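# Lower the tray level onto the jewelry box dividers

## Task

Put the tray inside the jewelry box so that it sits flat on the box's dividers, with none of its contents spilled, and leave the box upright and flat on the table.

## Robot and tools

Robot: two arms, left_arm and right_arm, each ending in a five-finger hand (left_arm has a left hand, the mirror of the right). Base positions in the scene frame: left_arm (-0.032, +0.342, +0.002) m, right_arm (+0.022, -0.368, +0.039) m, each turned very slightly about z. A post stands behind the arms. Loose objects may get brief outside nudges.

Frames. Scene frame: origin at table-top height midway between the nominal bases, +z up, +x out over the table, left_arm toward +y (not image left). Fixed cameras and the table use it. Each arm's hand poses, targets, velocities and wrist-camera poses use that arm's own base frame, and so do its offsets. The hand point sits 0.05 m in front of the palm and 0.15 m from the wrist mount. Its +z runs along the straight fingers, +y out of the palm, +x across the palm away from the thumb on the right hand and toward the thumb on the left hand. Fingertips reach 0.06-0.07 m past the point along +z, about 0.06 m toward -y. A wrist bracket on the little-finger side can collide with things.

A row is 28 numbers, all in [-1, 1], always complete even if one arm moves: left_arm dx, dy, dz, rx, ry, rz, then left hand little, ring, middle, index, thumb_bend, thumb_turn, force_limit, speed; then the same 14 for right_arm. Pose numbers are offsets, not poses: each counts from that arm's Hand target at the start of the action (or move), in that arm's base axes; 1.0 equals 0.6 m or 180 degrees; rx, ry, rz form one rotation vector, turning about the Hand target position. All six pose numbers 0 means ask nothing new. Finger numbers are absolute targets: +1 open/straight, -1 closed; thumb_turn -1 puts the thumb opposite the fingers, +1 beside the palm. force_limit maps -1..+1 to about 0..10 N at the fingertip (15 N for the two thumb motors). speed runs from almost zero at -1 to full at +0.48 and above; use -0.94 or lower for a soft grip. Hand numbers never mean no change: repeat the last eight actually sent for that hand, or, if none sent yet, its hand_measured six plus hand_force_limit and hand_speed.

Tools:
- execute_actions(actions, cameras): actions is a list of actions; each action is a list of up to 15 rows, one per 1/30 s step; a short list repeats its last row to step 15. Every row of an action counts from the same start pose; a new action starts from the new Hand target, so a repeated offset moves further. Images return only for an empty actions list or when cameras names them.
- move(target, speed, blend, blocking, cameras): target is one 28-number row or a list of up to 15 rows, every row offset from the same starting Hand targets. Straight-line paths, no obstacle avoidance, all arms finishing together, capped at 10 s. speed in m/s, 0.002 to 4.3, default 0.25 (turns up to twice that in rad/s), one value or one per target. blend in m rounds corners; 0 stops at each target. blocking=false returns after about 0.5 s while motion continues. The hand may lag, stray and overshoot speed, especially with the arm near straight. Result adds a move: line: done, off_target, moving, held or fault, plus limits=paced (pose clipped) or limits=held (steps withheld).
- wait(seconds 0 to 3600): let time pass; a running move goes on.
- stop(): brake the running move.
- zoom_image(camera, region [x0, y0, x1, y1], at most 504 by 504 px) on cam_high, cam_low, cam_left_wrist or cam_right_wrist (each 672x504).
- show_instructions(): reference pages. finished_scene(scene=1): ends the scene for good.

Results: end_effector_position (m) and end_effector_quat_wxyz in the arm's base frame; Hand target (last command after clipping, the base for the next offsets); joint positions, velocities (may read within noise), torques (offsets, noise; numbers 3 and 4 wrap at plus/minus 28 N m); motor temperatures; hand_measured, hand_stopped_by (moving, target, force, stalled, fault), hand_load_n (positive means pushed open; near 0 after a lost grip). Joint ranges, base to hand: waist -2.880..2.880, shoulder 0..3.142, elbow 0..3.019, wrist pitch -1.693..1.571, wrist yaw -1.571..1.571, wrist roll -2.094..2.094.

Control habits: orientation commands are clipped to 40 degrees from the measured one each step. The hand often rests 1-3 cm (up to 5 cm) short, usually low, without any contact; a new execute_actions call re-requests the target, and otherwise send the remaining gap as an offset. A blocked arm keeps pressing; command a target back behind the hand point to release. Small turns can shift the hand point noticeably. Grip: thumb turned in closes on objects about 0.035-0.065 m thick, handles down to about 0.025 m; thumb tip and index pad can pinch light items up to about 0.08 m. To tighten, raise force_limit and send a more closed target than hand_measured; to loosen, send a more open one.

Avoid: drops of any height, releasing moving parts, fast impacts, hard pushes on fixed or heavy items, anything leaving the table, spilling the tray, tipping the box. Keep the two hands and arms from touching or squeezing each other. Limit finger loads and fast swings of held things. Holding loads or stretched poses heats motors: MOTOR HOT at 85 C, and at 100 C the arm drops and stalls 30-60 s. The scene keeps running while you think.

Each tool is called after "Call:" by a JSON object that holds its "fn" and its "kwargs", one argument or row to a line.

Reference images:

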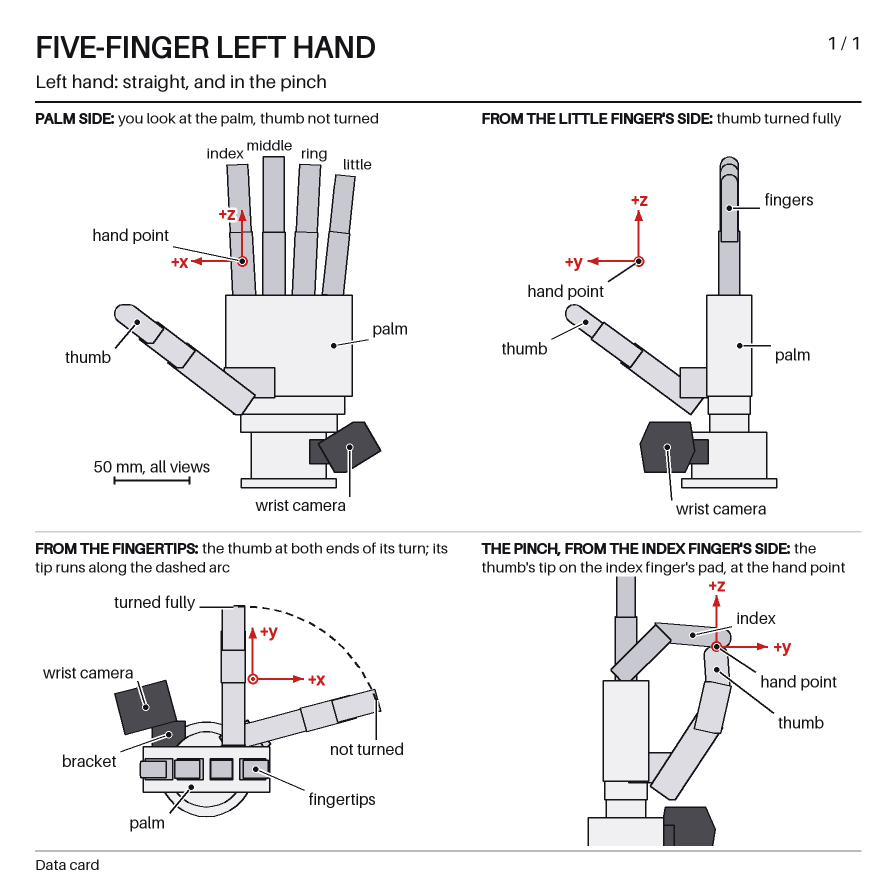

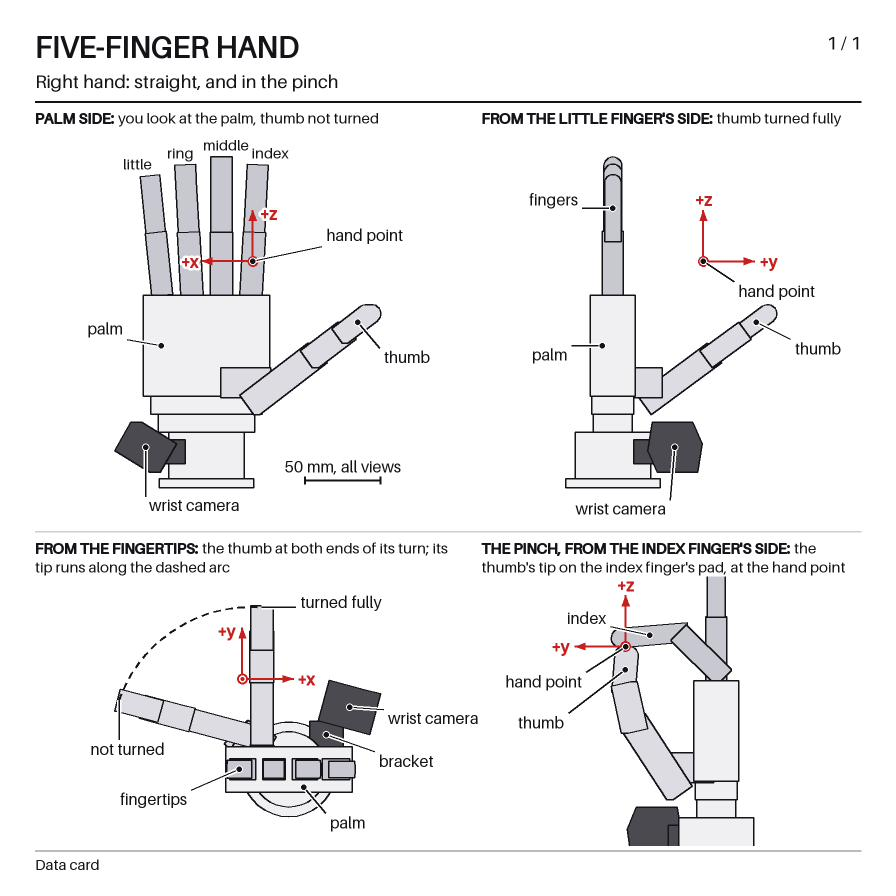

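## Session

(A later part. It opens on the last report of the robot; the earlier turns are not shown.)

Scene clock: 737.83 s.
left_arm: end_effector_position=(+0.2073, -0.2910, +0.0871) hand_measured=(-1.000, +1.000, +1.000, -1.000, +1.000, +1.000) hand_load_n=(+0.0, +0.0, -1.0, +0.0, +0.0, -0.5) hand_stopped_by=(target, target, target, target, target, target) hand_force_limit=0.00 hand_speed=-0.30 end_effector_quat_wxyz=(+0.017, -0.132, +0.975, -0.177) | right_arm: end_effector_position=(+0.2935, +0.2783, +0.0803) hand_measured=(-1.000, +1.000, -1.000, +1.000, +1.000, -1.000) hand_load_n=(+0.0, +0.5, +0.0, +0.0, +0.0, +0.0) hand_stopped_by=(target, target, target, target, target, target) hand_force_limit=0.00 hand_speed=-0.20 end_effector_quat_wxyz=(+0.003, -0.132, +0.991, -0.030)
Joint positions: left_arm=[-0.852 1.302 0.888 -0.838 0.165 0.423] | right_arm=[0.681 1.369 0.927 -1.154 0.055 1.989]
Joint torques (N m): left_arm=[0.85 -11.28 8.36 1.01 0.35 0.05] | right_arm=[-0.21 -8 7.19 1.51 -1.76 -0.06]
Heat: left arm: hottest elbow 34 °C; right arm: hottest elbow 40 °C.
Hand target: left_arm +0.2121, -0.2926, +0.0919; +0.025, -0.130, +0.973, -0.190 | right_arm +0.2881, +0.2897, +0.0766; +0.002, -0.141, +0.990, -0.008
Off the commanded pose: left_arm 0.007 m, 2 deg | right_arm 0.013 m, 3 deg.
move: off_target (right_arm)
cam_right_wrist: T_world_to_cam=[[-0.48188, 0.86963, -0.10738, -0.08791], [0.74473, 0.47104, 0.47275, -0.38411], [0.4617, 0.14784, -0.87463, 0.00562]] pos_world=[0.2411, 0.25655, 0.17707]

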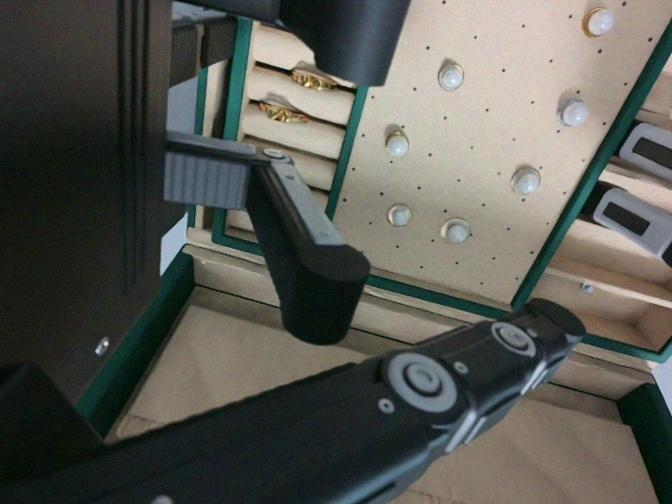

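Call:
{"fn": "move", "kwargs": {
  "target": [0,0,0,0,0,0,-1,1,1,-1,1,1,0,-0.3,0.0025,-0.0100,0,0,0,0,-1,1,-1,1,1,-1,0,-0.2],
  "speed": 0.01,
  "cameras": ["cam_right_wrist"]
}}

Call:
{"fn": "zoom_image", "kwargs": {
  "camera": "cam_right_wrist",
  "region": [150, 180, 330, 330]
}}

Scene clock: 740.37 s.
left_arm: end_effector_position=(+0.2073, -0.2910, +0.0871) hand_measured=(-1.000, +1.000, +1.000, -1.000, +1.000, +1.000) hand_load_n=(+0.0, +0.0, -1.0, +0.0, +0.0, +0.0) hand_stopped_by=(target, target, target, target, target, target) hand_force_limit=0.00 hand_speed=-0.30 end_effector_quat_wxyz=(+0.017, -0.132, +0.975, -0.177) | right_arm: end_effector_position=(+0.2939, +0.2769, +0.0809) hand_measured=(-1.000, +1.000, -1.000, +1.000, +1.000, -1.000) hand_load_n=(+0.0, +0.5, +0.5, +0.0, +0.0, +0.0) hand_stopped_by=(target, target, target, target, target, target) hand_force_limit=0.00 hand_speed=-0.20 end_effector_quat_wxyz=(+0.003, -0.133, +0.991, -0.024)
Joint positions: left_arm=[-0.852 1.302 0.888 -0.838 0.165 0.423] | right_arm=[0.672 1.363 0.921 -1.148 0.045 1.976]
Joint torques (N m): left_arm=[0.85 -11.22 8.36 1.01 0.35 0.05] | right_arm=[-0.73 -8 7.01 1.39 -1.35 -0.11]
Heat: left arm: hottest elbow 33 °C; right arm: hottest elbow 40 °C.
Hand target: left_arm +0.2121, -0.2926, +0.0919; +0.025, -0.130, +0.973, -0.190 | right_arm +0.2896, +0.2837, +0.0766; +0.002, -0.141, +0.990, -0.009
Off the commanded pose: left_arm 0.007 m, 2 deg | right_arm 0.009 m, 2 deg.
move: done
cam_right_wrist: T_world_to_cam=[[-0.48425, 0.86956, -0.0968, -0.08655], [0.74429, 0.46757, 0.47687, -0.38329], [0.45993, 0.15888, -0.87362, 0.00363]] pos_world=[0.24169, 0.2539, 0.17758]

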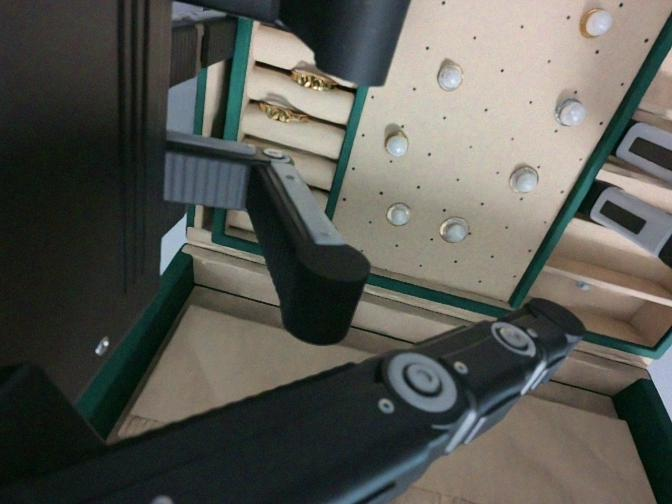

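Scaled by 2.800 from the camera's image (finer frame: 960x720).

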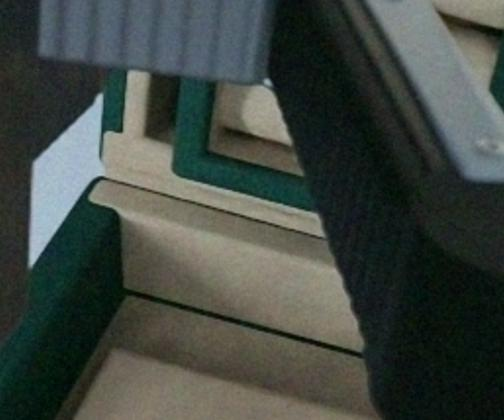

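Call:
{"fn": "move", "kwargs": {
  "target": [0,0,0,0,0,0,-1,1,1,-1,1,1,0,-0.3,0.0025,-0.0100,0,0,0,0,-1,1,-1,1,1,-1,0,-0.2],
  "speed": 0.01,
  "cameras": ["cam_right_wrist"]
}}

Call:
{"fn": "zoom_image", "kwargs": {
  "camera": "cam_right_wrist",
  "region": [150, 180, 330, 330]
}}

Scene clock: 742.63 s.
left_arm: end_effector_position=(+0.2073, -0.2910, +0.0871) hand_measured=(-1.000, +1.000, +1.000, -1.000, +1.000, +1.000) hand_load_n=(+0.0, +0.0, -1.5, +0.0, +0.0, +0.0) hand_stopped_by=(target, target, target, target, target, target) hand_force_limit=0.00 hand_speed=-0.30 end_effector_quat_wxyz=(+0.017, -0.132, +0.975, -0.177) | right_arm: end_effector_position=(+0.2943, +0.2755, +0.0818) hand_measured=(-1.000, +1.000, -1.000, +1.000, +1.000, -1.000) hand_load_n=(+0.0, +0.0, +0.0, +0.0, +0.0, +0.0) hand_stopped_by=(target, target, target, target, target, target) hand_force_limit=0.00 hand_speed=-0.20 end_effector_quat_wxyz=(+0.004, -0.135, +0.991, -0.018)
Joint positions: left_arm=[-0.852 1.302 0.888 -0.838 0.165 0.423] | right_arm=[0.662 1.357 0.916 -1.142 0.036 1.962]
Joint torques (N m): left_arm=[0.85 -11.28 8.38 0.99 0.33 0.05] | right_arm=[-1.26 -8 6.95 1.21 -0.9 -0.12]
Heat: left arm: hottest elbow 33 °C; right arm: hottest elbow 40 °C.
Hand target: left_arm +0.2122, -0.2925, +0.0918; +0.025, -0.130, +0.973, -0.190 | right_arm +0.2912, +0.2777, +0.0767; +0.002, -0.141, +0.990, -0.009
Off the commanded pose: left_arm 0.007 m, 2 deg | right_arm 0.007 m, 1 deg.
move: done
cam_right_wrist: T_world_to_cam=[[-0.48774, 0.86875, -0.08586, -0.08475], [0.74311, 0.46479, 0.48142, -0.38273], [0.45814, 0.171, -0.87228, 0.0015]] pos_world=[0.24239, 0.25125, 0.17829]

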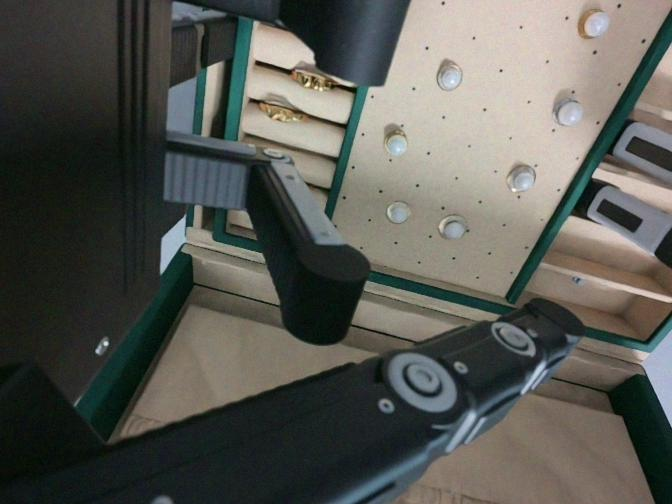

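Scaled by 2.800 from the camera's image (finer frame: 960x720).

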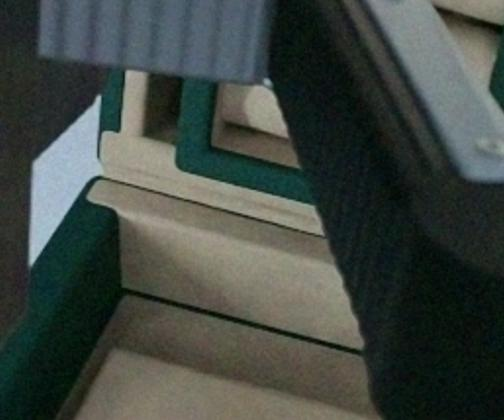

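Call:
{"fn": "move", "kwargs": {
  "target": [0,0,0,0,0,0,-1,1,1,-1,1,1,0,-0.3,0,0,0.016,0,0,0,-1,1,-1,1,1,-1,0,-0.2],
  "speed": 0.02,
  "cameras": ["cam_right_wrist"]
}}

Call:
{"fn": "zoom_image", "kwargs": {
  "camera": "cam_right_wrist",
  "region": [150, 180, 330, 330]
}}

Scene clock: 745.43 s.
left_arm: end_effector_position=(+0.2073, -0.2910, +0.0871) hand_measured=(-1.000, +1.000, +1.000, -1.000, +1.000, +1.000) hand_load_n=(+0.0, +0.0, -1.5, +0.0, +0.0, +0.0) hand_stopped_by=(target, target, target, target, target, target) hand_force_limit=0.00 hand_speed=-0.30 end_effector_quat_wxyz=(+0.017, -0.132, +0.975, -0.177) | right_arm: end_effector_position=(+0.2943, +0.2756, +0.0822) hand_measured=(-1.000, +1.000, -1.000, +1.000, +1.000, -1.000) hand_load_n=(+0.0, +0.0, +0.0, +0.0, +0.0, +0.0) hand_stopped_by=(target, target, target, target, target, target) hand_force_limit=0.00 hand_speed=-0.20 end_effector_quat_wxyz=(+0.004, -0.135, +0.991, -0.018)
Joint positions: left_arm=[-0.852 1.302 0.888 -0.838 0.165 0.423] | right_arm=[0.661 1.356 0.916 -1.142 0.035 1.961]
Joint torques (N m): left_arm=[0.85 -11.22 8.38 0.99 0.34 0.05] | right_arm=[-1.2 -8.64 8.4 0.23 -0.86 -0.12]
Heat: left arm: hottest elbow 33 °C; right arm: hottest elbow 40 °C.
Hand target: left_arm +0.2122, -0.2925, +0.0918; +0.025, -0.130, +0.973, -0.190 | right_arm +0.2912, +0.2777, +0.0862; +0.002, -0.141, +0.990, -0.009
Off the commanded pose: left_arm 0.007 m, 2 deg | right_arm 0.006 m, 1 deg.
move: done
cam_right_wrist: T_world_to_cam=[[-0.48808, 0.86865, -0.08497, -0.08473], [0.74269, 0.46448, 0.48236, -0.3828], [0.45847, 0.17232, -0.87184, 0.00143]] pos_world=[0.24229, 0.25116, 0.17869]

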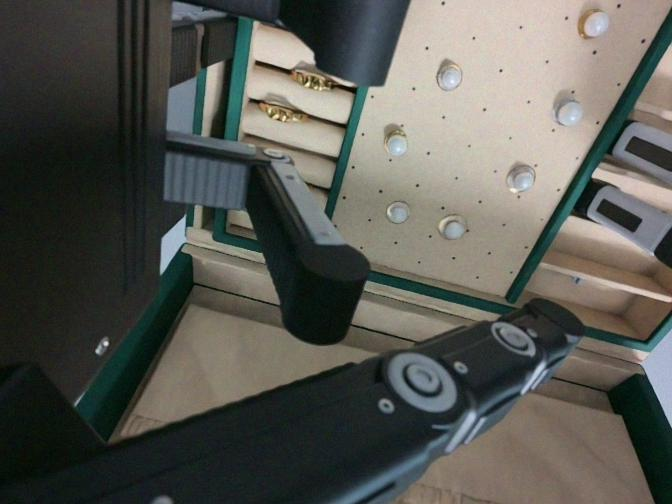

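Scaled by 2.800 from the camera's image (finer frame: 960x720).

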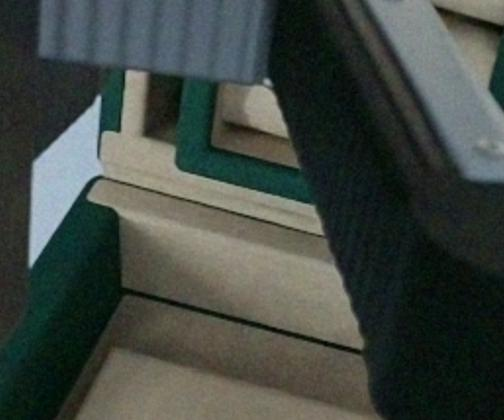

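Call:
{"fn": "move", "kwargs": {
  "target": [0,0,0,0,0,0,-1,1,1,-1,1,1,0,-0.3,0,0,0.010,0,0,0,-1,1,-1,1,1,-1,0,-0.2],
  "speed": 0.02,
  "cameras": ["cam_right_wrist"]
}}

Call:
{"fn": "zoom_image", "kwargs": {
  "camera": "cam_right_wrist",
  "region": [150, 180, 330, 330]
}}

Scene clock: 748.87 s.
left_arm: end_effector_position=(+0.2072, -0.2910, +0.0871) hand_measured=(-1.000, +1.000, +1.000, -1.000, +1.000, +1.000) hand_load_n=(+0.0, +0.0, -1.0, +0.0, +0.0, +0.0) hand_stopped_by=(target, target, target, target, target, target) hand_force_limit=0.00 hand_speed=-0.30 end_effector_quat_wxyz=(+0.017, -0.132, +0.975, -0.177) | right_arm: end_effector_position=(+0.2933, +0.2747, +0.0823) hand_measured=(-1.000, +1.000, -1.000, +1.000, +1.000, -1.000) hand_load_n=(+0.0, +0.5, +0.0, +0.0, -0.5, +0.0) hand_stopped_by=(target, target, target, target, target, target) hand_force_limit=0.00 hand_speed=-0.20 end_effector_quat_wxyz=(+0.002, -0.135, +0.991, -0.019)
Joint positions: left_arm=[-0.852 1.302 0.888 -0.838 0.165 0.423] | right_arm=[0.661 1.355 0.916 -1.147 0.034 1.961]
Joint torques (N m): left_arm=[0.79 -11.28 8.36 1.01 0.33 0.05] | right_arm=[-0.97 -9.29 9.32 -0.28 -0.86 -0.12]
Heat: left arm: hottest elbow 33 °C; right arm: hottest elbow 40 °C.
Hand target: left_arm +0.2122, -0.2926, +0.0918; +0.025, -0.130, +0.973, -0.190 | right_arm +0.2912, +0.2777, +0.0922; +0.002, -0.141, +0.990, -0.009
Off the commanded pose: left_arm 0.007 m, 2 deg | right_arm 0.011 m, 1 deg.
move: off_target (right_arm)
cam_right_wrist: T_world_to_cam=[[-0.48806, 0.86865, -0.08517, -0.08445], [0.74457, 0.46528, 0.47867, -0.38219], [0.45543, 0.1702, -0.87385, 0.00369]] pos_world=[0.24168, 0.25055, 0.17898]

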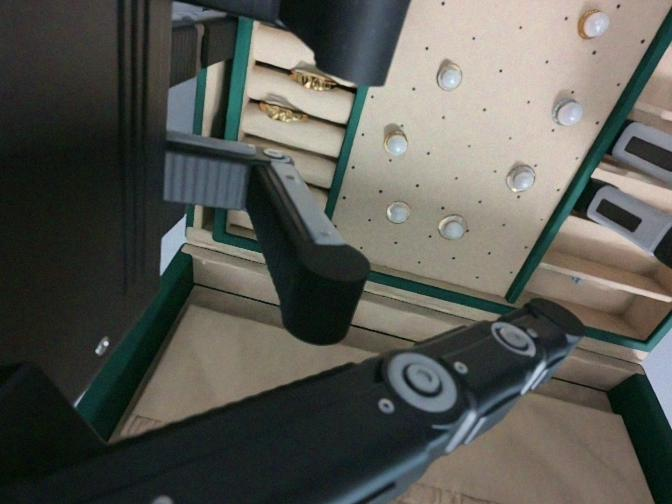

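Scaled by 2.800 from the camera's image (finer frame: 960x720).

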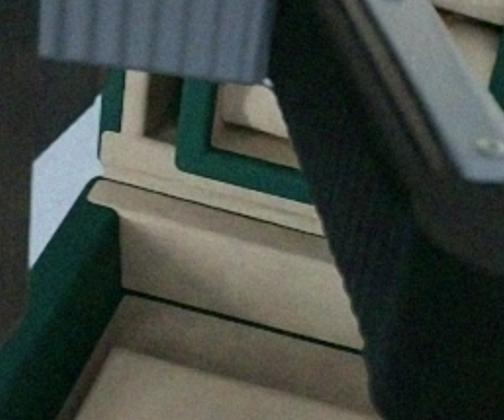

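Call:
{"fn": "move", "kwargs": {
  "target": [0,0,0,0,0,0,-1,1,1,-1,1,1,0,-0.3,0,0,0.010,0,0,0,-1,1,-1,1,1,-1,0,-0.2],
  "speed": 0.02,
  "cameras": ["cam_right_wrist","cam_high"]
}}

Call:
{"fn": "zoom_image", "kwargs": {
  "camera": "cam_right_wrist",
  "region": [150, 180, 330, 330]
}}

Call:
{"fn": "zoom_image", "kwargs": {
  "camera": "cam_high",
  "region": [370, 130, 480, 250]
}}

Scene clock: 751.00 s.
left_arm: end_effector_position=(+0.2071, -0.2911, +0.0872) hand_measured=(-1.000, +1.000, +1.000, -1.000, +1.000, +1.000) hand_load_n=(+0.0, +0.0, -1.5, +0.0, +0.0, +0.0) hand_stopped_by=(target, target, target, target, target, target) hand_force_limit=0.00 hand_speed=-0.30 end_effector_quat_wxyz=(+0.017, -0.132, +0.975, -0.177) | right_arm: end_effector_position=(+0.2876, +0.2726, +0.0830) hand_measured=(-1.000, +1.000, -1.000, +1.000, +1.000, -1.000) hand_load_n=(+0.0, +0.0, +0.0, +0.0, +0.0, +0.0) hand_stopped_by=(target, target, target, target, target, target) hand_force_limit=0.00 hand_speed=-0.20 end_effector_quat_wxyz=(-0.008, -0.135, +0.991, -0.019)
Joint positions: left_arm=[-0.852 1.302 0.888 -0.838 0.166 0.423] | right_arm=[0.661 1.352 0.916 -1.169 0.025 1.961]
Joint torques (N m): left_arm=[0.79 -11.28 8.38 0.99 0.31 0.05] | right_arm=[-1.2 -9.52 10.21 -0.06 -0.42 -0.13]
Heat: left arm: hottest elbow 33 °C; right arm: hottest elbow 40 °C.
Hand target: left_arm +0.2121, -0.2926, +0.0918; +0.025, -0.130, +0.973, -0.190 | right_arm +0.2912, +0.2777, +0.0982; +0.002, -0.141, +0.990, -0.009
Off the commanded pose: left_arm 0.007 m, 2 deg | right_arm 0.016 m, 2 deg.
move: off_target (right_arm)
cam_right_wrist: T_world_to_cam=[[-0.48953, 0.86844, -0.07856, -0.08544], [0.75438, 0.46697, 0.46136, -0.37904], [0.43735, 0.16659, -0.88373, 0.01421]] pos_world=[0.2379, 0.24884, 0.18072]
Images, in order (width x height): cam_high 672x504, cam_right_wrist 672x504.

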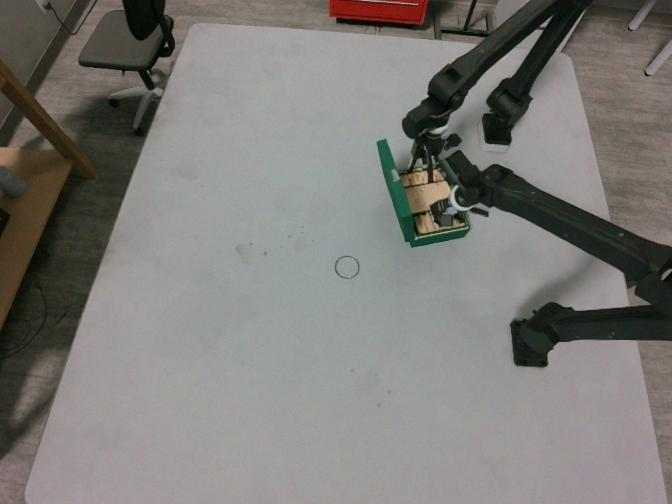

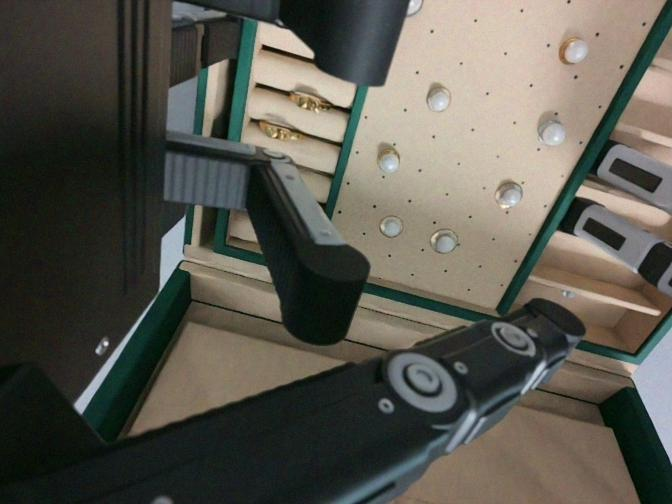

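Scaled by 2.800 from the camera's image (finer frame: 960x720).

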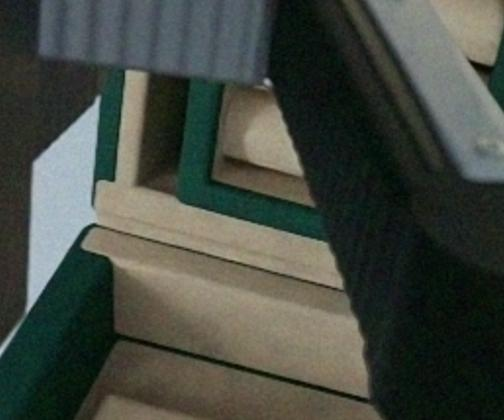

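Scaled by 4.200 from the camera's image (finer frame: 960x720).

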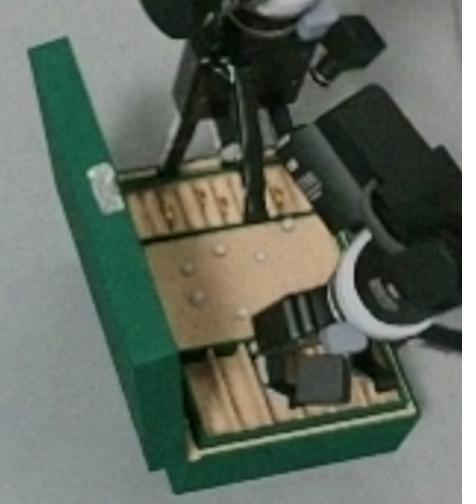

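Call:
{"fn": "move", "kwargs": {
  "target": [0,0,0,0,0,0,-1,1,1,-1,1,1,0,-0.3,0,0,0.030,0,0,0,-1,1,-1,1,1,-1,0,-0.2],
  "speed": 0.03,
  "cameras": ["cam_right_wrist","cam_left_wrist"]
}}

Scene clock: 755.63 s.
left_arm: end_effector_position=(+0.2071, -0.2911, +0.0872) hand_measured=(-1.000, +1.000, +1.000, -1.000, +1.000, +1.000) hand_load_n=(+0.0, +0.0, -1.5, +0.0, +0.0, +0.0) hand_stopped_by=(target, target, target, target, target, target) hand_force_limit=0.00 hand_speed=-0.30 end_effector_quat_wxyz=(+0.017, -0.132, +0.975, -0.177) | right_arm: end_effector_position=(+0.2762, +0.2647, +0.0886) hand_measured=(-1.000, +1.000, -1.000, +1.000, +1.000, -1.000) hand_load_n=(+0.0, +0.0, +0.0, +0.0, +0.0, +0.0) hand_stopped_by=(target, target, target, target, target, target) hand_force_limit=0.00 hand_speed=-0.20 end_effector_quat_wxyz=(-0.024, -0.135, +0.990, -0.026)
Joint positions: left_arm=[-0.852 1.302 0.888 -0.838 0.166 0.423] | right_arm=[0.661 1.331 0.916 -1.224 0.021 1.961]
Joint torques (N m): left_arm=[0.79 -11.28 8.36 1.01 0.31 0.05] | right_arm=[-1.38 -9 13.09 -0.16 -0.24 -0.15]
Heat: left arm: hottest elbow 33 °C; right arm: hottest elbow 41 °C.
Hand target: left_arm +0.2121, -0.2926, +0.0918; +0.025, -0.130, +0.973, -0.190 | right_arm +0.2912, +0.2776, +0.1162; +0.002, -0.141, +0.990, -0.009
Off the commanded pose: left_arm 0.007 m, 2 deg | right_arm 0.034 m, 4 deg.
move: off_target (right_arm)
cam_left_wrist: T_world_to_cam=[[-0.00215, -0.92262, 0.38571, -0.30256], [-0.91217, 0.15988, 0.37735, 0.20763], [-0.40981, -0.35102, -0.84192, 0.17516]] pos_world=[0.26052, -0.25086, 0.18583]
cam_right_wrist: T_world_to_cam=[[-0.49171, 0.8671, -0.07976, -0.08261], [0.76743, 0.47482, 0.4308, -0.37236], [0.41142, 0.15061, -0.89892, 0.03829]] pos_world=[0.22939, 0.24267, 0.18824]
Images, in order (width x height): cam_left_wrist 672x504, cam_right_wrist 672x504.

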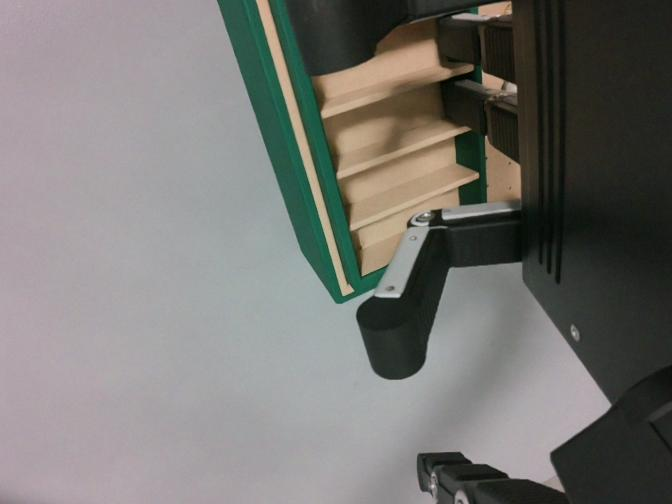

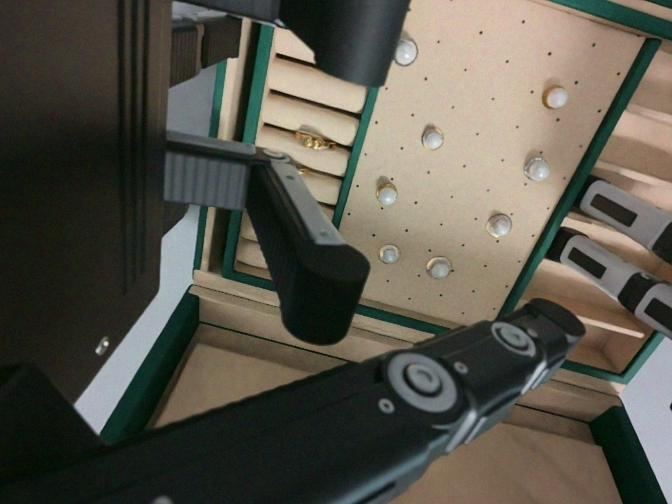

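Call:
{"fn": "move", "kwargs": {
  "target": [0,0,0,0,0,0,-1,1,1,-1,1,1,0,-0.3,-0.02,-0.03,0.08,0,0,0,-1,1,-1,1,1,-1,0,-0.2],
  "speed": 0.05,
  "cameras": ["cam_right_wrist","cam_high"]
}}

Call:
{"fn": "zoom_image", "kwargs": {
  "camera": "cam_high",
  "region": [370, 130, 480, 250]
}}

Scene clock: 758.57 s.
left_arm: end_effector_position=(+0.2071, -0.2911, +0.0872) hand_measured=(-1.000, +1.000, +1.000, -1.000, +1.000, +1.000) hand_load_n=(+0.5, -0.5, -1.5, +0.0, +0.0, -0.5) hand_stopped_by=(target, target, target, target, target, target) hand_force_limit=0.00 hand_speed=-0.30 end_effector_quat_wxyz=(+0.017, -0.132, +0.975, -0.177) | right_arm: end_effector_position=(+0.2646, +0.2517, +0.1374) hand_measured=(-1.000, +1.000, -1.000, +1.000, +1.000, -1.000) hand_load_n=(+0.0, +0.0, +0.0, +0.0, -0.5, +0.0) hand_stopped_by=(target, target, target, target, target, target) hand_force_limit=0.00 hand_speed=-0.20 end_effector_quat_wxyz=(-0.023, -0.139, +0.990, -0.025)
Joint positions: left_arm=[-0.852 1.302 0.888 -0.838 0.166 0.423] | right_arm=[0.65 1.236 0.967 -1.366 0.021 1.942]
Joint torques (N m): left_arm=[0.85 -11.28 8.38 0.99 0.31 0.05] | right_arm=[-1.85 -8.06 13.57 -0.31 -0.22 -0.15]
Heat: left arm: hottest elbow 33 °C; right arm: hottest elbow 42 °C.
Hand target: left_arm +0.2121, -0.2926, +0.0918; +0.025, -0.130, +0.973, -0.190 | right_arm +0.2792, +0.2597, +0.1643; +0.002, -0.141, +0.990, -0.009
Off the commanded pose: left_arm 0.007 m, 2 deg | right_arm 0.032 m, 3 deg.
move: off_target (right_arm)
cam_right_wrist: T_world_to_cam=[[-0.49837, 0.86345, -0.07795, -0.07064], [0.7627, 0.47942, 0.4341, -0.37866], [0.4122, 0.15689, -0.89748, 0.08688]] pos_world=[0.21779, 0.2289, 0.23685]
Images, in order (width x height): cam_high 672x504, cam_right_wrist 672x504.

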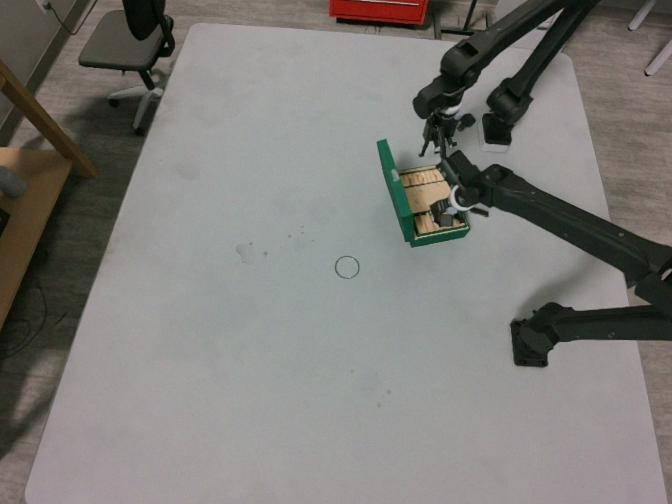

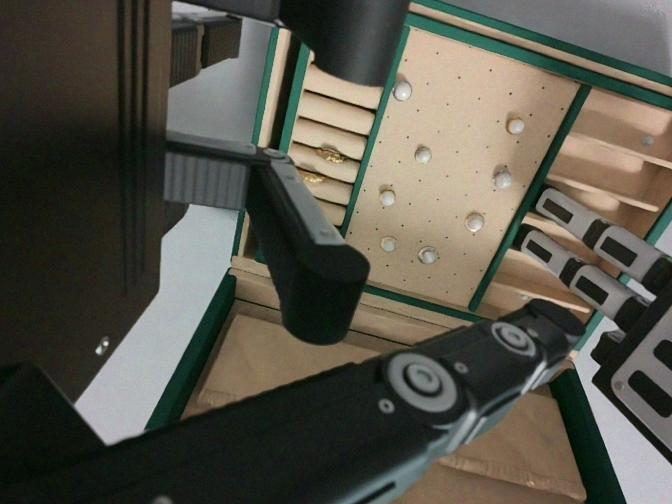

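Scaled by 4.200 from the camera's image (finer frame: 960x720).

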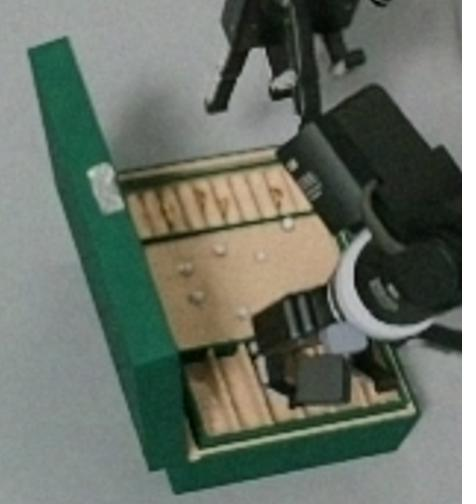

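Call:
{"fn": "move", "kwargs": {
  "target": [0,0,0,0,0,0,-1,1,1,-1,1,1,0,-0.3,-0.02,-0.2,0.06,0,0,0,-1,1,-1,1,1,-1,0,-0.2],
  "speed": 0.15
}}

Call:
{"fn": "move", "kwargs": {
  "target": [-0.004,0.016,0.05,0,0,0,-1,1,1,-1,1,1,0,-0.3,0,0,0,0,0,0,-1,1,-1,1,1,-1,0,-0.2],
  "speed": 0.03,
  "cameras": ["cam_left_wrist","cam_high"]
}}

Call:
{"fn": "zoom_image", "kwargs": {
  "camera": "cam_high",
  "region": [370, 130, 480, 250]
}}

Scene clock: 762.80 s.
left_arm: end_effector_position=(+0.2071, -0.2911, +0.0872) hand_measured=(-1.000, +1.000, +1.000, -1.000, +1.000, +1.000) hand_load_n=(+0.0, +0.0, -1.5, +0.0, +0.0, +0.0) hand_stopped_by=(target, target, target, target, target, target) hand_force_limit=0.00 hand_speed=-0.30 end_effector_quat_wxyz=(+0.017, -0.132, +0.975, -0.177) | right_arm: end_effector_position=(+0.2685, +0.1419, +0.1953) hand_measured=(-1.000, +1.000, -1.000, +1.000, +1.000, -1.000) hand_load_n=(+0.0, -0.5, +0.0, +0.0, +0.0, +0.0) hand_stopped_by=(target, target, target, target, target, target) hand_force_limit=0.00 hand_speed=-0.20 end_effector_quat_wxyz=(-0.001, -0.138, +0.990, -0.011)
Joint positions: left_arm=[-0.852 1.302 0.888 -0.838 0.166 0.423] | right_arm=[0.305 1.035 0.967 -1.509 0.021 1.598]
Joint torques (N m): left_arm=[0.79 -11.22 8.35 1.01 0.31 0.05] | right_arm=[-2.08 -5.07 9.7 -0.03 -0.23 -0.16]
Heat: left arm: hottest elbow 33 °C; right arm: hottest elbow 43 °C.
Hand target: left_arm +0.2121, -0.2926, +0.0918; +0.025, -0.130, +0.973, -0.190 | right_arm +0.2671, +0.1397, +0.2003; +0.002, -0.141, +0.990, -0.009
Off the commanded pose: left_arm 0.007 m, 2 deg | right_arm 0.006 m, 1 deg.
move: done

Scene clock: 764.30 s.
left_arm: end_effector_position=(+0.1988, -0.2758, +0.1051) hand_measured=(-1.000, +1.000, +1.000, -1.000, +1.000, +1.000) hand_load_n=(+0.0, +0.0, +0.0, +0.0, +0.0, +0.0) hand_stopped_by=(target, target, target, target, target, target) hand_force_limit=0.00 hand_speed=-0.30 end_effector_quat_wxyz=(+0.013, -0.133, +0.976, -0.173) | right_arm: end_effector_position=(+0.2685, +0.1419, +0.1953) hand_measured=(-1.000, +1.000, -1.000, +1.000, +1.000, -1.000) hand_load_n=(+0.5, +0.0, +0.0, +0.0, +0.0, +0.0) hand_stopped_by=(target, target, target, target, target, target) hand_force_limit=0.00 hand_speed=-0.20 end_effector_quat_wxyz=(-0.001, -0.139, +0.990, -0.011)
Joint positions: left_arm=[-0.84 1.243 0.888 -0.909 0.171 0.434] | right_arm=[0.305 1.035 0.967 -1.509 0.021 1.598]
Joint torques (N m): left_arm=[0.91 -10.29 11.79 0.18 0.3 0.06] | right_arm=[-1.49 -5.3 9.74 -0.02 -0.24 -0.13]
Heat: left arm: hottest elbow 33 °C; right arm: hottest elbow 44 °C.
Hand target: left_arm +0.2098, -0.2829, +0.1219; +0.025, -0.130, +0.973, -0.190 | right_arm +0.2671, +0.1397, +0.2003; +0.002, -0.141, +0.990, -0.009
Off the commanded pose: left_arm 0.021 m, 2 deg | right_arm 0.006 m, 1 deg.
move: off_target (left_arm)
cam_left_wrist: T_world_to_cam=[[0.00086, -0.92533, 0.37916, -0.29606], [-0.90925, 0.15711, 0.38547, 0.18862], [-0.41625, -0.34509, -0.84122, 0.19505]] pos_world=[0.25294, -0.23628, 0.20363]
Images, in order (width x height): cam_high 672x504, cam_left_wrist 672x504.

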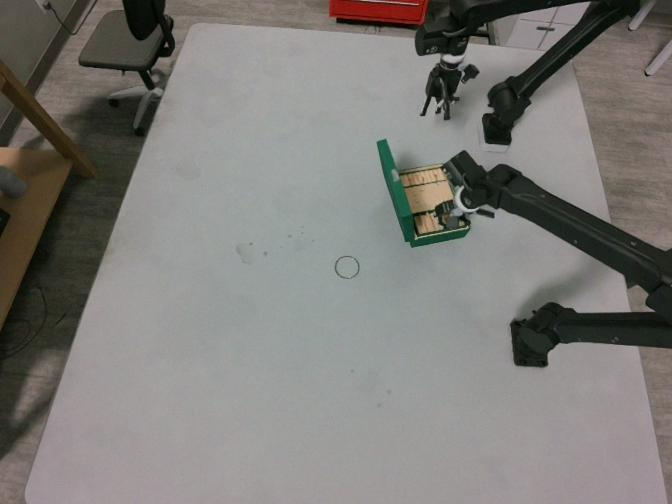

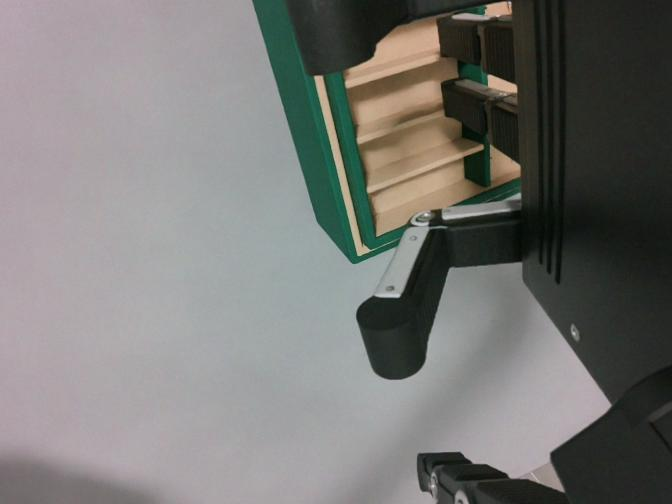

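Scaled by 4.200 from the camera's image (finer frame: 960x720).

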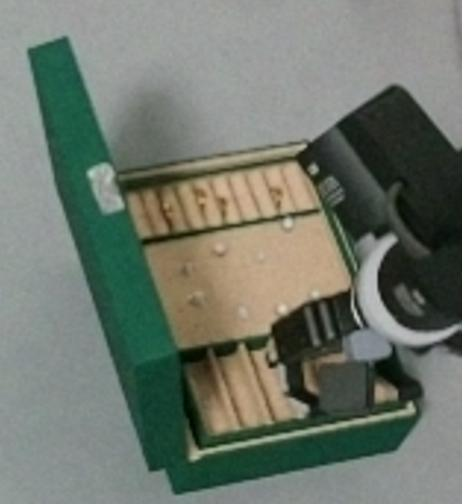

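Call:
{"fn": "move", "kwargs": {
  "target": [0,0,0.09,0,0,0,-1,1,1,-1,1,1,0,-0.3,0,0,0,0,0,0,-1,1,-1,1,1,-1,0,-0.2],
  "speed": 0.05,
  "cameras": ["cam_left_wrist"]
}}

Call:
{"fn": "move", "kwargs": {
  "target": [-0.15,0.1,0.12,0,0,0,-1,1,1,-1,1,1,0,-0.3,0,0,0,0,0,0,-1,1,-1,1,1,-1,0,-0.2],
  "speed": 0.15,
  "cameras": ["cam_left_wrist","cam_high","cam_low"]
}}

Call:
{"fn": "zoom_image", "kwargs": {
  "camera": "cam_high",
  "region": [370, 130, 480, 250]
}}

Scene clock: 767.63 s.
left_arm: end_effector_position=(+0.1962, -0.2728, +0.1525) hand_measured=(-1.000, +1.000, +1.000, -1.000, +1.000, +1.000) hand_load_n=(+0.0, +0.0, +0.0, +0.0, +0.0, +0.0) hand_stopped_by=(target, target, target, target, target, target) hand_force_limit=0.00 hand_speed=-0.30 end_effector_quat_wxyz=(+0.009, -0.133, +0.977, -0.167) | right_arm: end_effector_position=(+0.2685, +0.1419, +0.1953) hand_measured=(-1.000, +1.000, -1.000, +1.000, +1.000, -1.000) hand_load_n=(+0.0, +0.0, +0.0, +0.0, +0.0, +0.0) hand_stopped_by=(target, target, target, target, target, target) hand_force_limit=0.00 hand_speed=-0.20 end_effector_quat_wxyz=(-0.001, -0.139, +0.990, -0.011)
Joint positions: left_arm=[-0.84 1.205 0.987 -1.061 0.171 0.434] | right_arm=[0.305 1.035 0.967 -1.509 0.021 1.598]
Joint torques (N m): left_arm=[0.91 -9.88 13.64 0.13 0.29 0.06] | right_arm=[-2.02 -5.13 9.87 -0.02 -0.23 -0.15]
Motor temperatures (°C): left_arm=[22 30 33 22 20 21] | right_arm=[21 27 44 20 29 25]
Heat: left arm: hottest elbow 33 °C; right arm: hottest elbow 44 °C.
Hand target: left_arm +0.2097, -0.2829, +0.1757; +0.025, -0.130, +0.973, -0.190 | right_arm +0.2671, +0.1397, +0.2003; +0.002, -0.141, +0.990, -0.009
Off the commanded pose: left_arm 0.029 m, 3 deg | right_arm 0.006 m, 1 deg.
move: off_target (left_arm)
cam_left_wrist: T_world_to_cam=[[0.00463, -0.92958, 0.3686, -0.31156], [-0.90527, 0.15269, 0.39644, 0.16378], [-0.4248, -0.33552, -0.84081, 0.23908]] pos_world=[0.25127, -0.23441, 0.25093]

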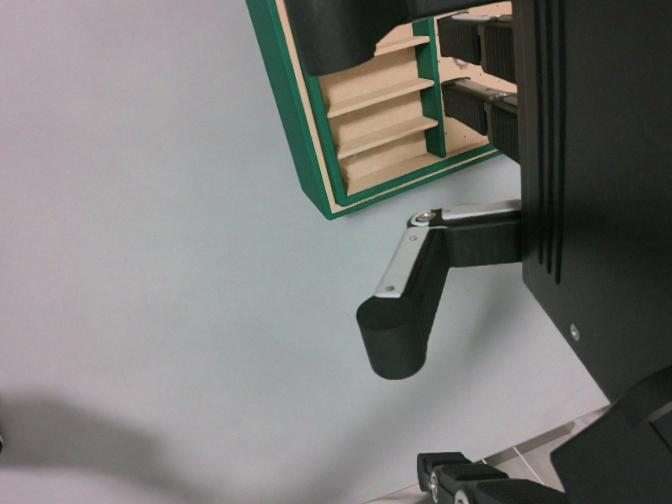

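Scene clock: 769.23 s.
left_arm: end_effector_position=(+0.1166, -0.2143, +0.2290) hand_measured=(-1.000, +1.000, +1.000, -1.000, +1.000, +1.000) hand_load_n=(+0.0, -0.5, +0.0, +0.0, +0.0, +0.0) hand_stopped_by=(target, target, target, target, target, target) hand_force_limit=0.00 hand_speed=-0.30 end_effector_quat_wxyz=(+0.016, -0.131, +0.976, -0.173) | right_arm: end_effector_position=(+0.2685, +0.1419, +0.1953) hand_measured=(-1.000, +1.000, -1.000, +1.000, +1.000, -1.000) hand_load_n=(+0.0, +0.0, +0.0, +0.0, +0.0, +0.0) hand_stopped_by=(target, target, target, target, target, target) hand_force_limit=0.00 hand_speed=-0.20 end_effector_quat_wxyz=(-0.001, -0.139, +0.990, -0.011)
Joint positions: left_arm=[-0.927 0.903 0.987 -1.333 0.14 0.355] | right_arm=[0.305 1.035 0.967 -1.509 0.021 1.598]
Joint torques (N m): left_arm=[-0.67 -4.84 13.34 0.2 0.11 -0.14] | right_arm=[-1.49 -5.25 9.74 -0.06 -0.21 -0.18]
Heat: left arm: hottest elbow 33 °C; right arm: hottest elbow 44 °C.
Hand target: left_arm +0.1198, -0.2229, +0.2477; +0.025, -0.130, +0.973, -0.190 | right_arm +0.2671, +0.1397, +0.2003; +0.002, -0.141, +0.990, -0.009
Off the commanded pose: left_arm 0.021 m, 2 deg | right_arm 0.006 m, 1 deg.
move: off_target (left_arm)
cam_left_wrist: T_world_to_cam=[[-0.0036, -0.92573, 0.37816, -0.28539], [-0.91089, 0.15908, 0.38075, 0.05804], [-0.41263, -0.34309, -0.84381, 0.28693]] pos_world=[0.17023, -0.17499, 0.32794]
Images, in order (width x height): cam_high 672x504, cam_low 672x504, cam_left_wrist 672x504.

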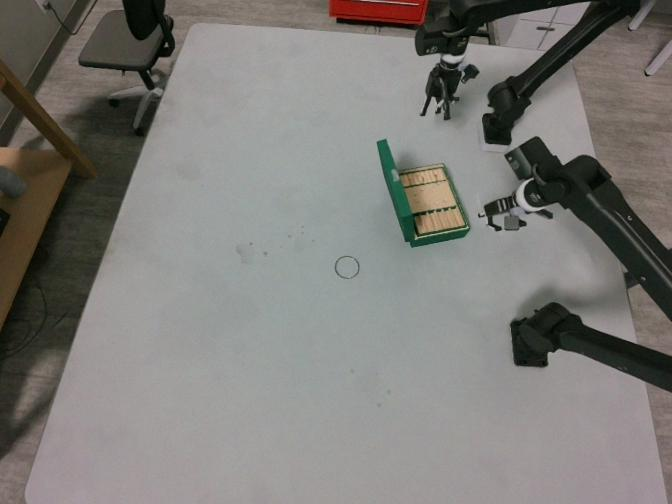

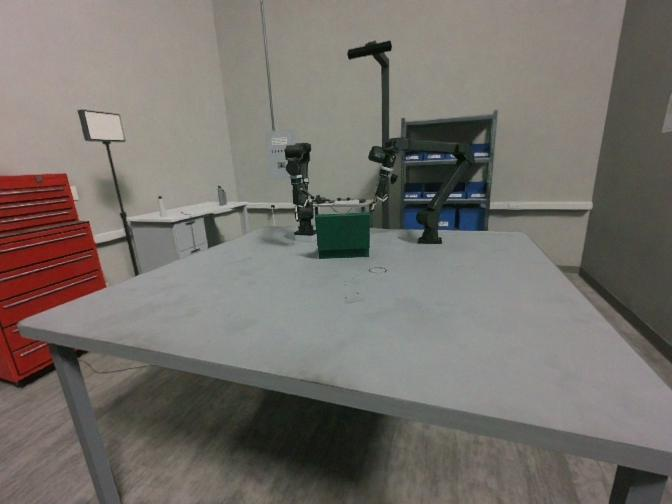

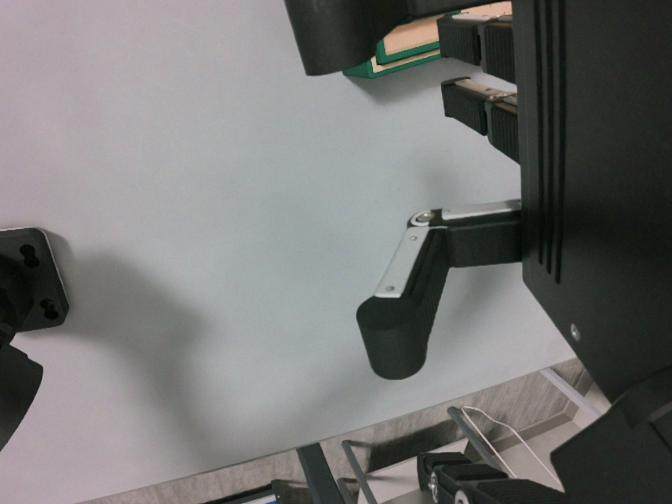

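Scaled by 4.200 from the camera's image (finer frame: 960x720).

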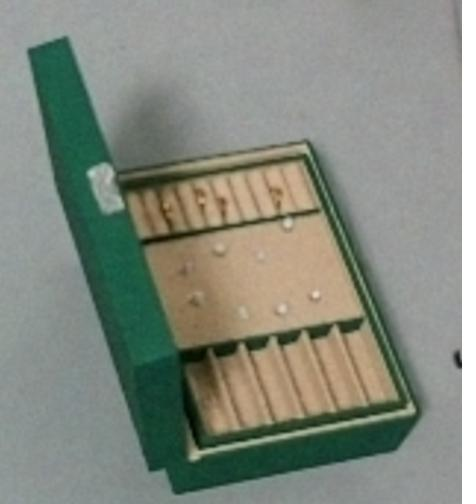

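Call:
{"fn": "zoom_image", "kwargs": {
  "camera": "cam_high",
  "region": [395, 155, 475, 250]
}}

Call:
{"fn": "zoom_image", "kwargs": {
  "camera": "cam_high",
  "region": [400, 205, 475, 250]
}}

Call:
{"fn": "zoom_image", "kwargs": {
  "camera": "cam_high",
  "region": [395, 160, 465, 205]
}}

Scaled by 5.305 from the camera's image (finer frame: 960x720).

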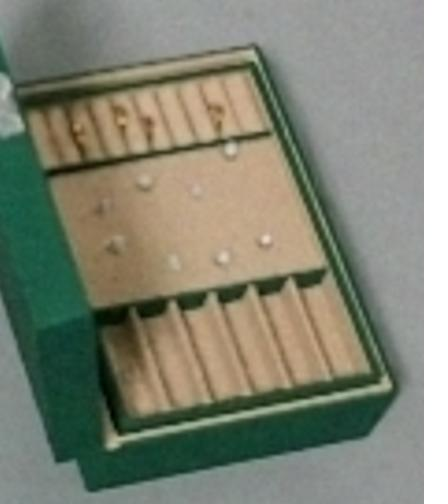

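Scaled by 6.720 from the camera's image (finer frame: 960x720).

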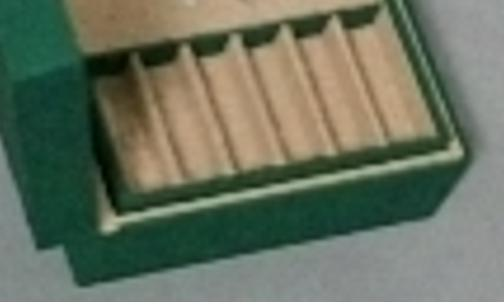

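Scaled by 7.200 from the camera's image (finer frame: 960x720).

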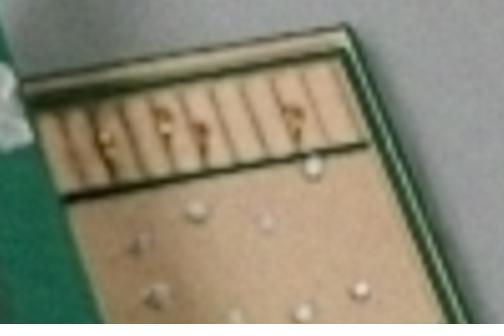

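Call:
{"fn": "move", "kwargs": {
  "target": [0,0,0,0,0,0,-1,1,1,-1,1,1,0,-0.3,0.0,0.16,0.1,0,0,0,-1,1,-1,1,1,-1,0,-0.2],
  "speed": 0.15,
  "cameras": ["cam_right_wrist"]
}}

Call:
{"fn": "zoom_image", "kwargs": {
  "camera": "cam_right_wrist",
  "region": [200, 0, 500, 360]
}}

Scene clock: 816.40 s.
left_arm: end_effector_position=(+0.1164, -0.2143, +0.2290) hand_measured=(-1.000, +1.000, +1.000, -1.000, +1.000, +1.000) hand_load_n=(+0.0, +0.0, +0.0, +0.0, +0.0, +0.0) hand_stopped_by=(target, target, target, target, target, target) hand_force_limit=0.00 hand_speed=-0.30 end_effector_quat_wxyz=(+0.016, -0.131, +0.976, -0.173) | right_arm: end_effector_position=(+0.2567, +0.2263, +0.2421) hand_measured=(-1.000, +1.000, -1.000, +1.000, +1.000, -1.000) hand_load_n=(+0.0, +0.0, +0.0, +0.0, +0.0, +0.0) hand_stopped_by=(target, target, target, target, target, target) hand_force_limit=0.00 hand_speed=-0.20 end_effector_quat_wxyz=(-0.014, -0.144, +0.989, -0.013)
Joint positions: left_arm=[-0.927 0.903 0.987 -1.333 0.14 0.354] | right_arm=[0.589 1.125 1.153 -1.635 0.012 1.872]
Joint torques (N m): left_arm=[-0.67 -4.84 13.34 0.2 0.11 -0.14] | right_arm=[-0.15 -4.54 14.13 -0.1 0.11 0.22]
Motor temperatures (°C): left_arm=[22 29 38 21 19 21] | right_arm=[21 26 45 20 26 25]
Heat: left arm: hottest elbow 38 °C; right arm: hottest elbow 45 °C.
Hand target: left_arm +0.1197, -0.2229, +0.2477; +0.025, -0.130, +0.973, -0.190 | right_arm +0.2671, +0.2356, +0.2602; +0.002, -0.141, +0.990, -0.009
Off the commanded pose: left_arm 0.021 m, 2 deg | right_arm 0.023 m, 2 deg.
move: off_target (right_arm)
cam_right_wrist: T_world_to_cam=[[-0.50546, 0.86052, -0.06334, -0.04563], [0.7517, 0.4752, 0.45731, -0.40774], [0.42362, 0.18354, -0.88705, 0.17657]] pos_world=[0.20863, 0.20062, 0.3402]

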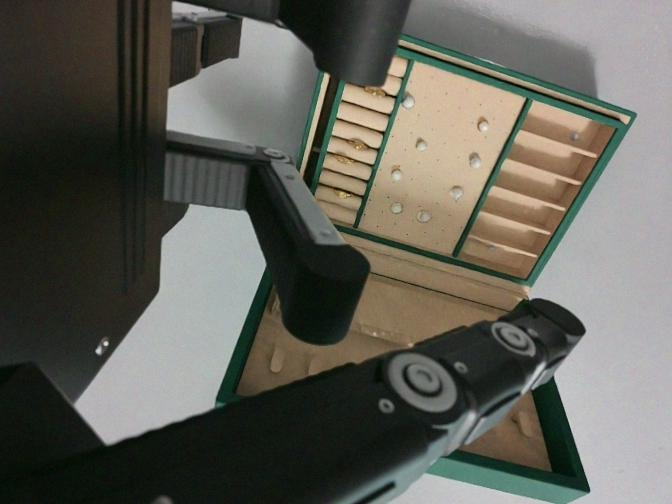

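Scaled by 1.400 from the camera's image (finer frame: 960x720).

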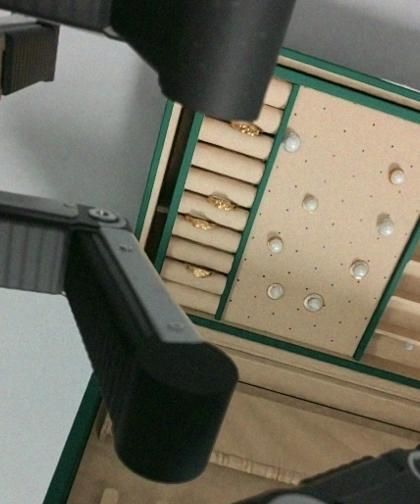

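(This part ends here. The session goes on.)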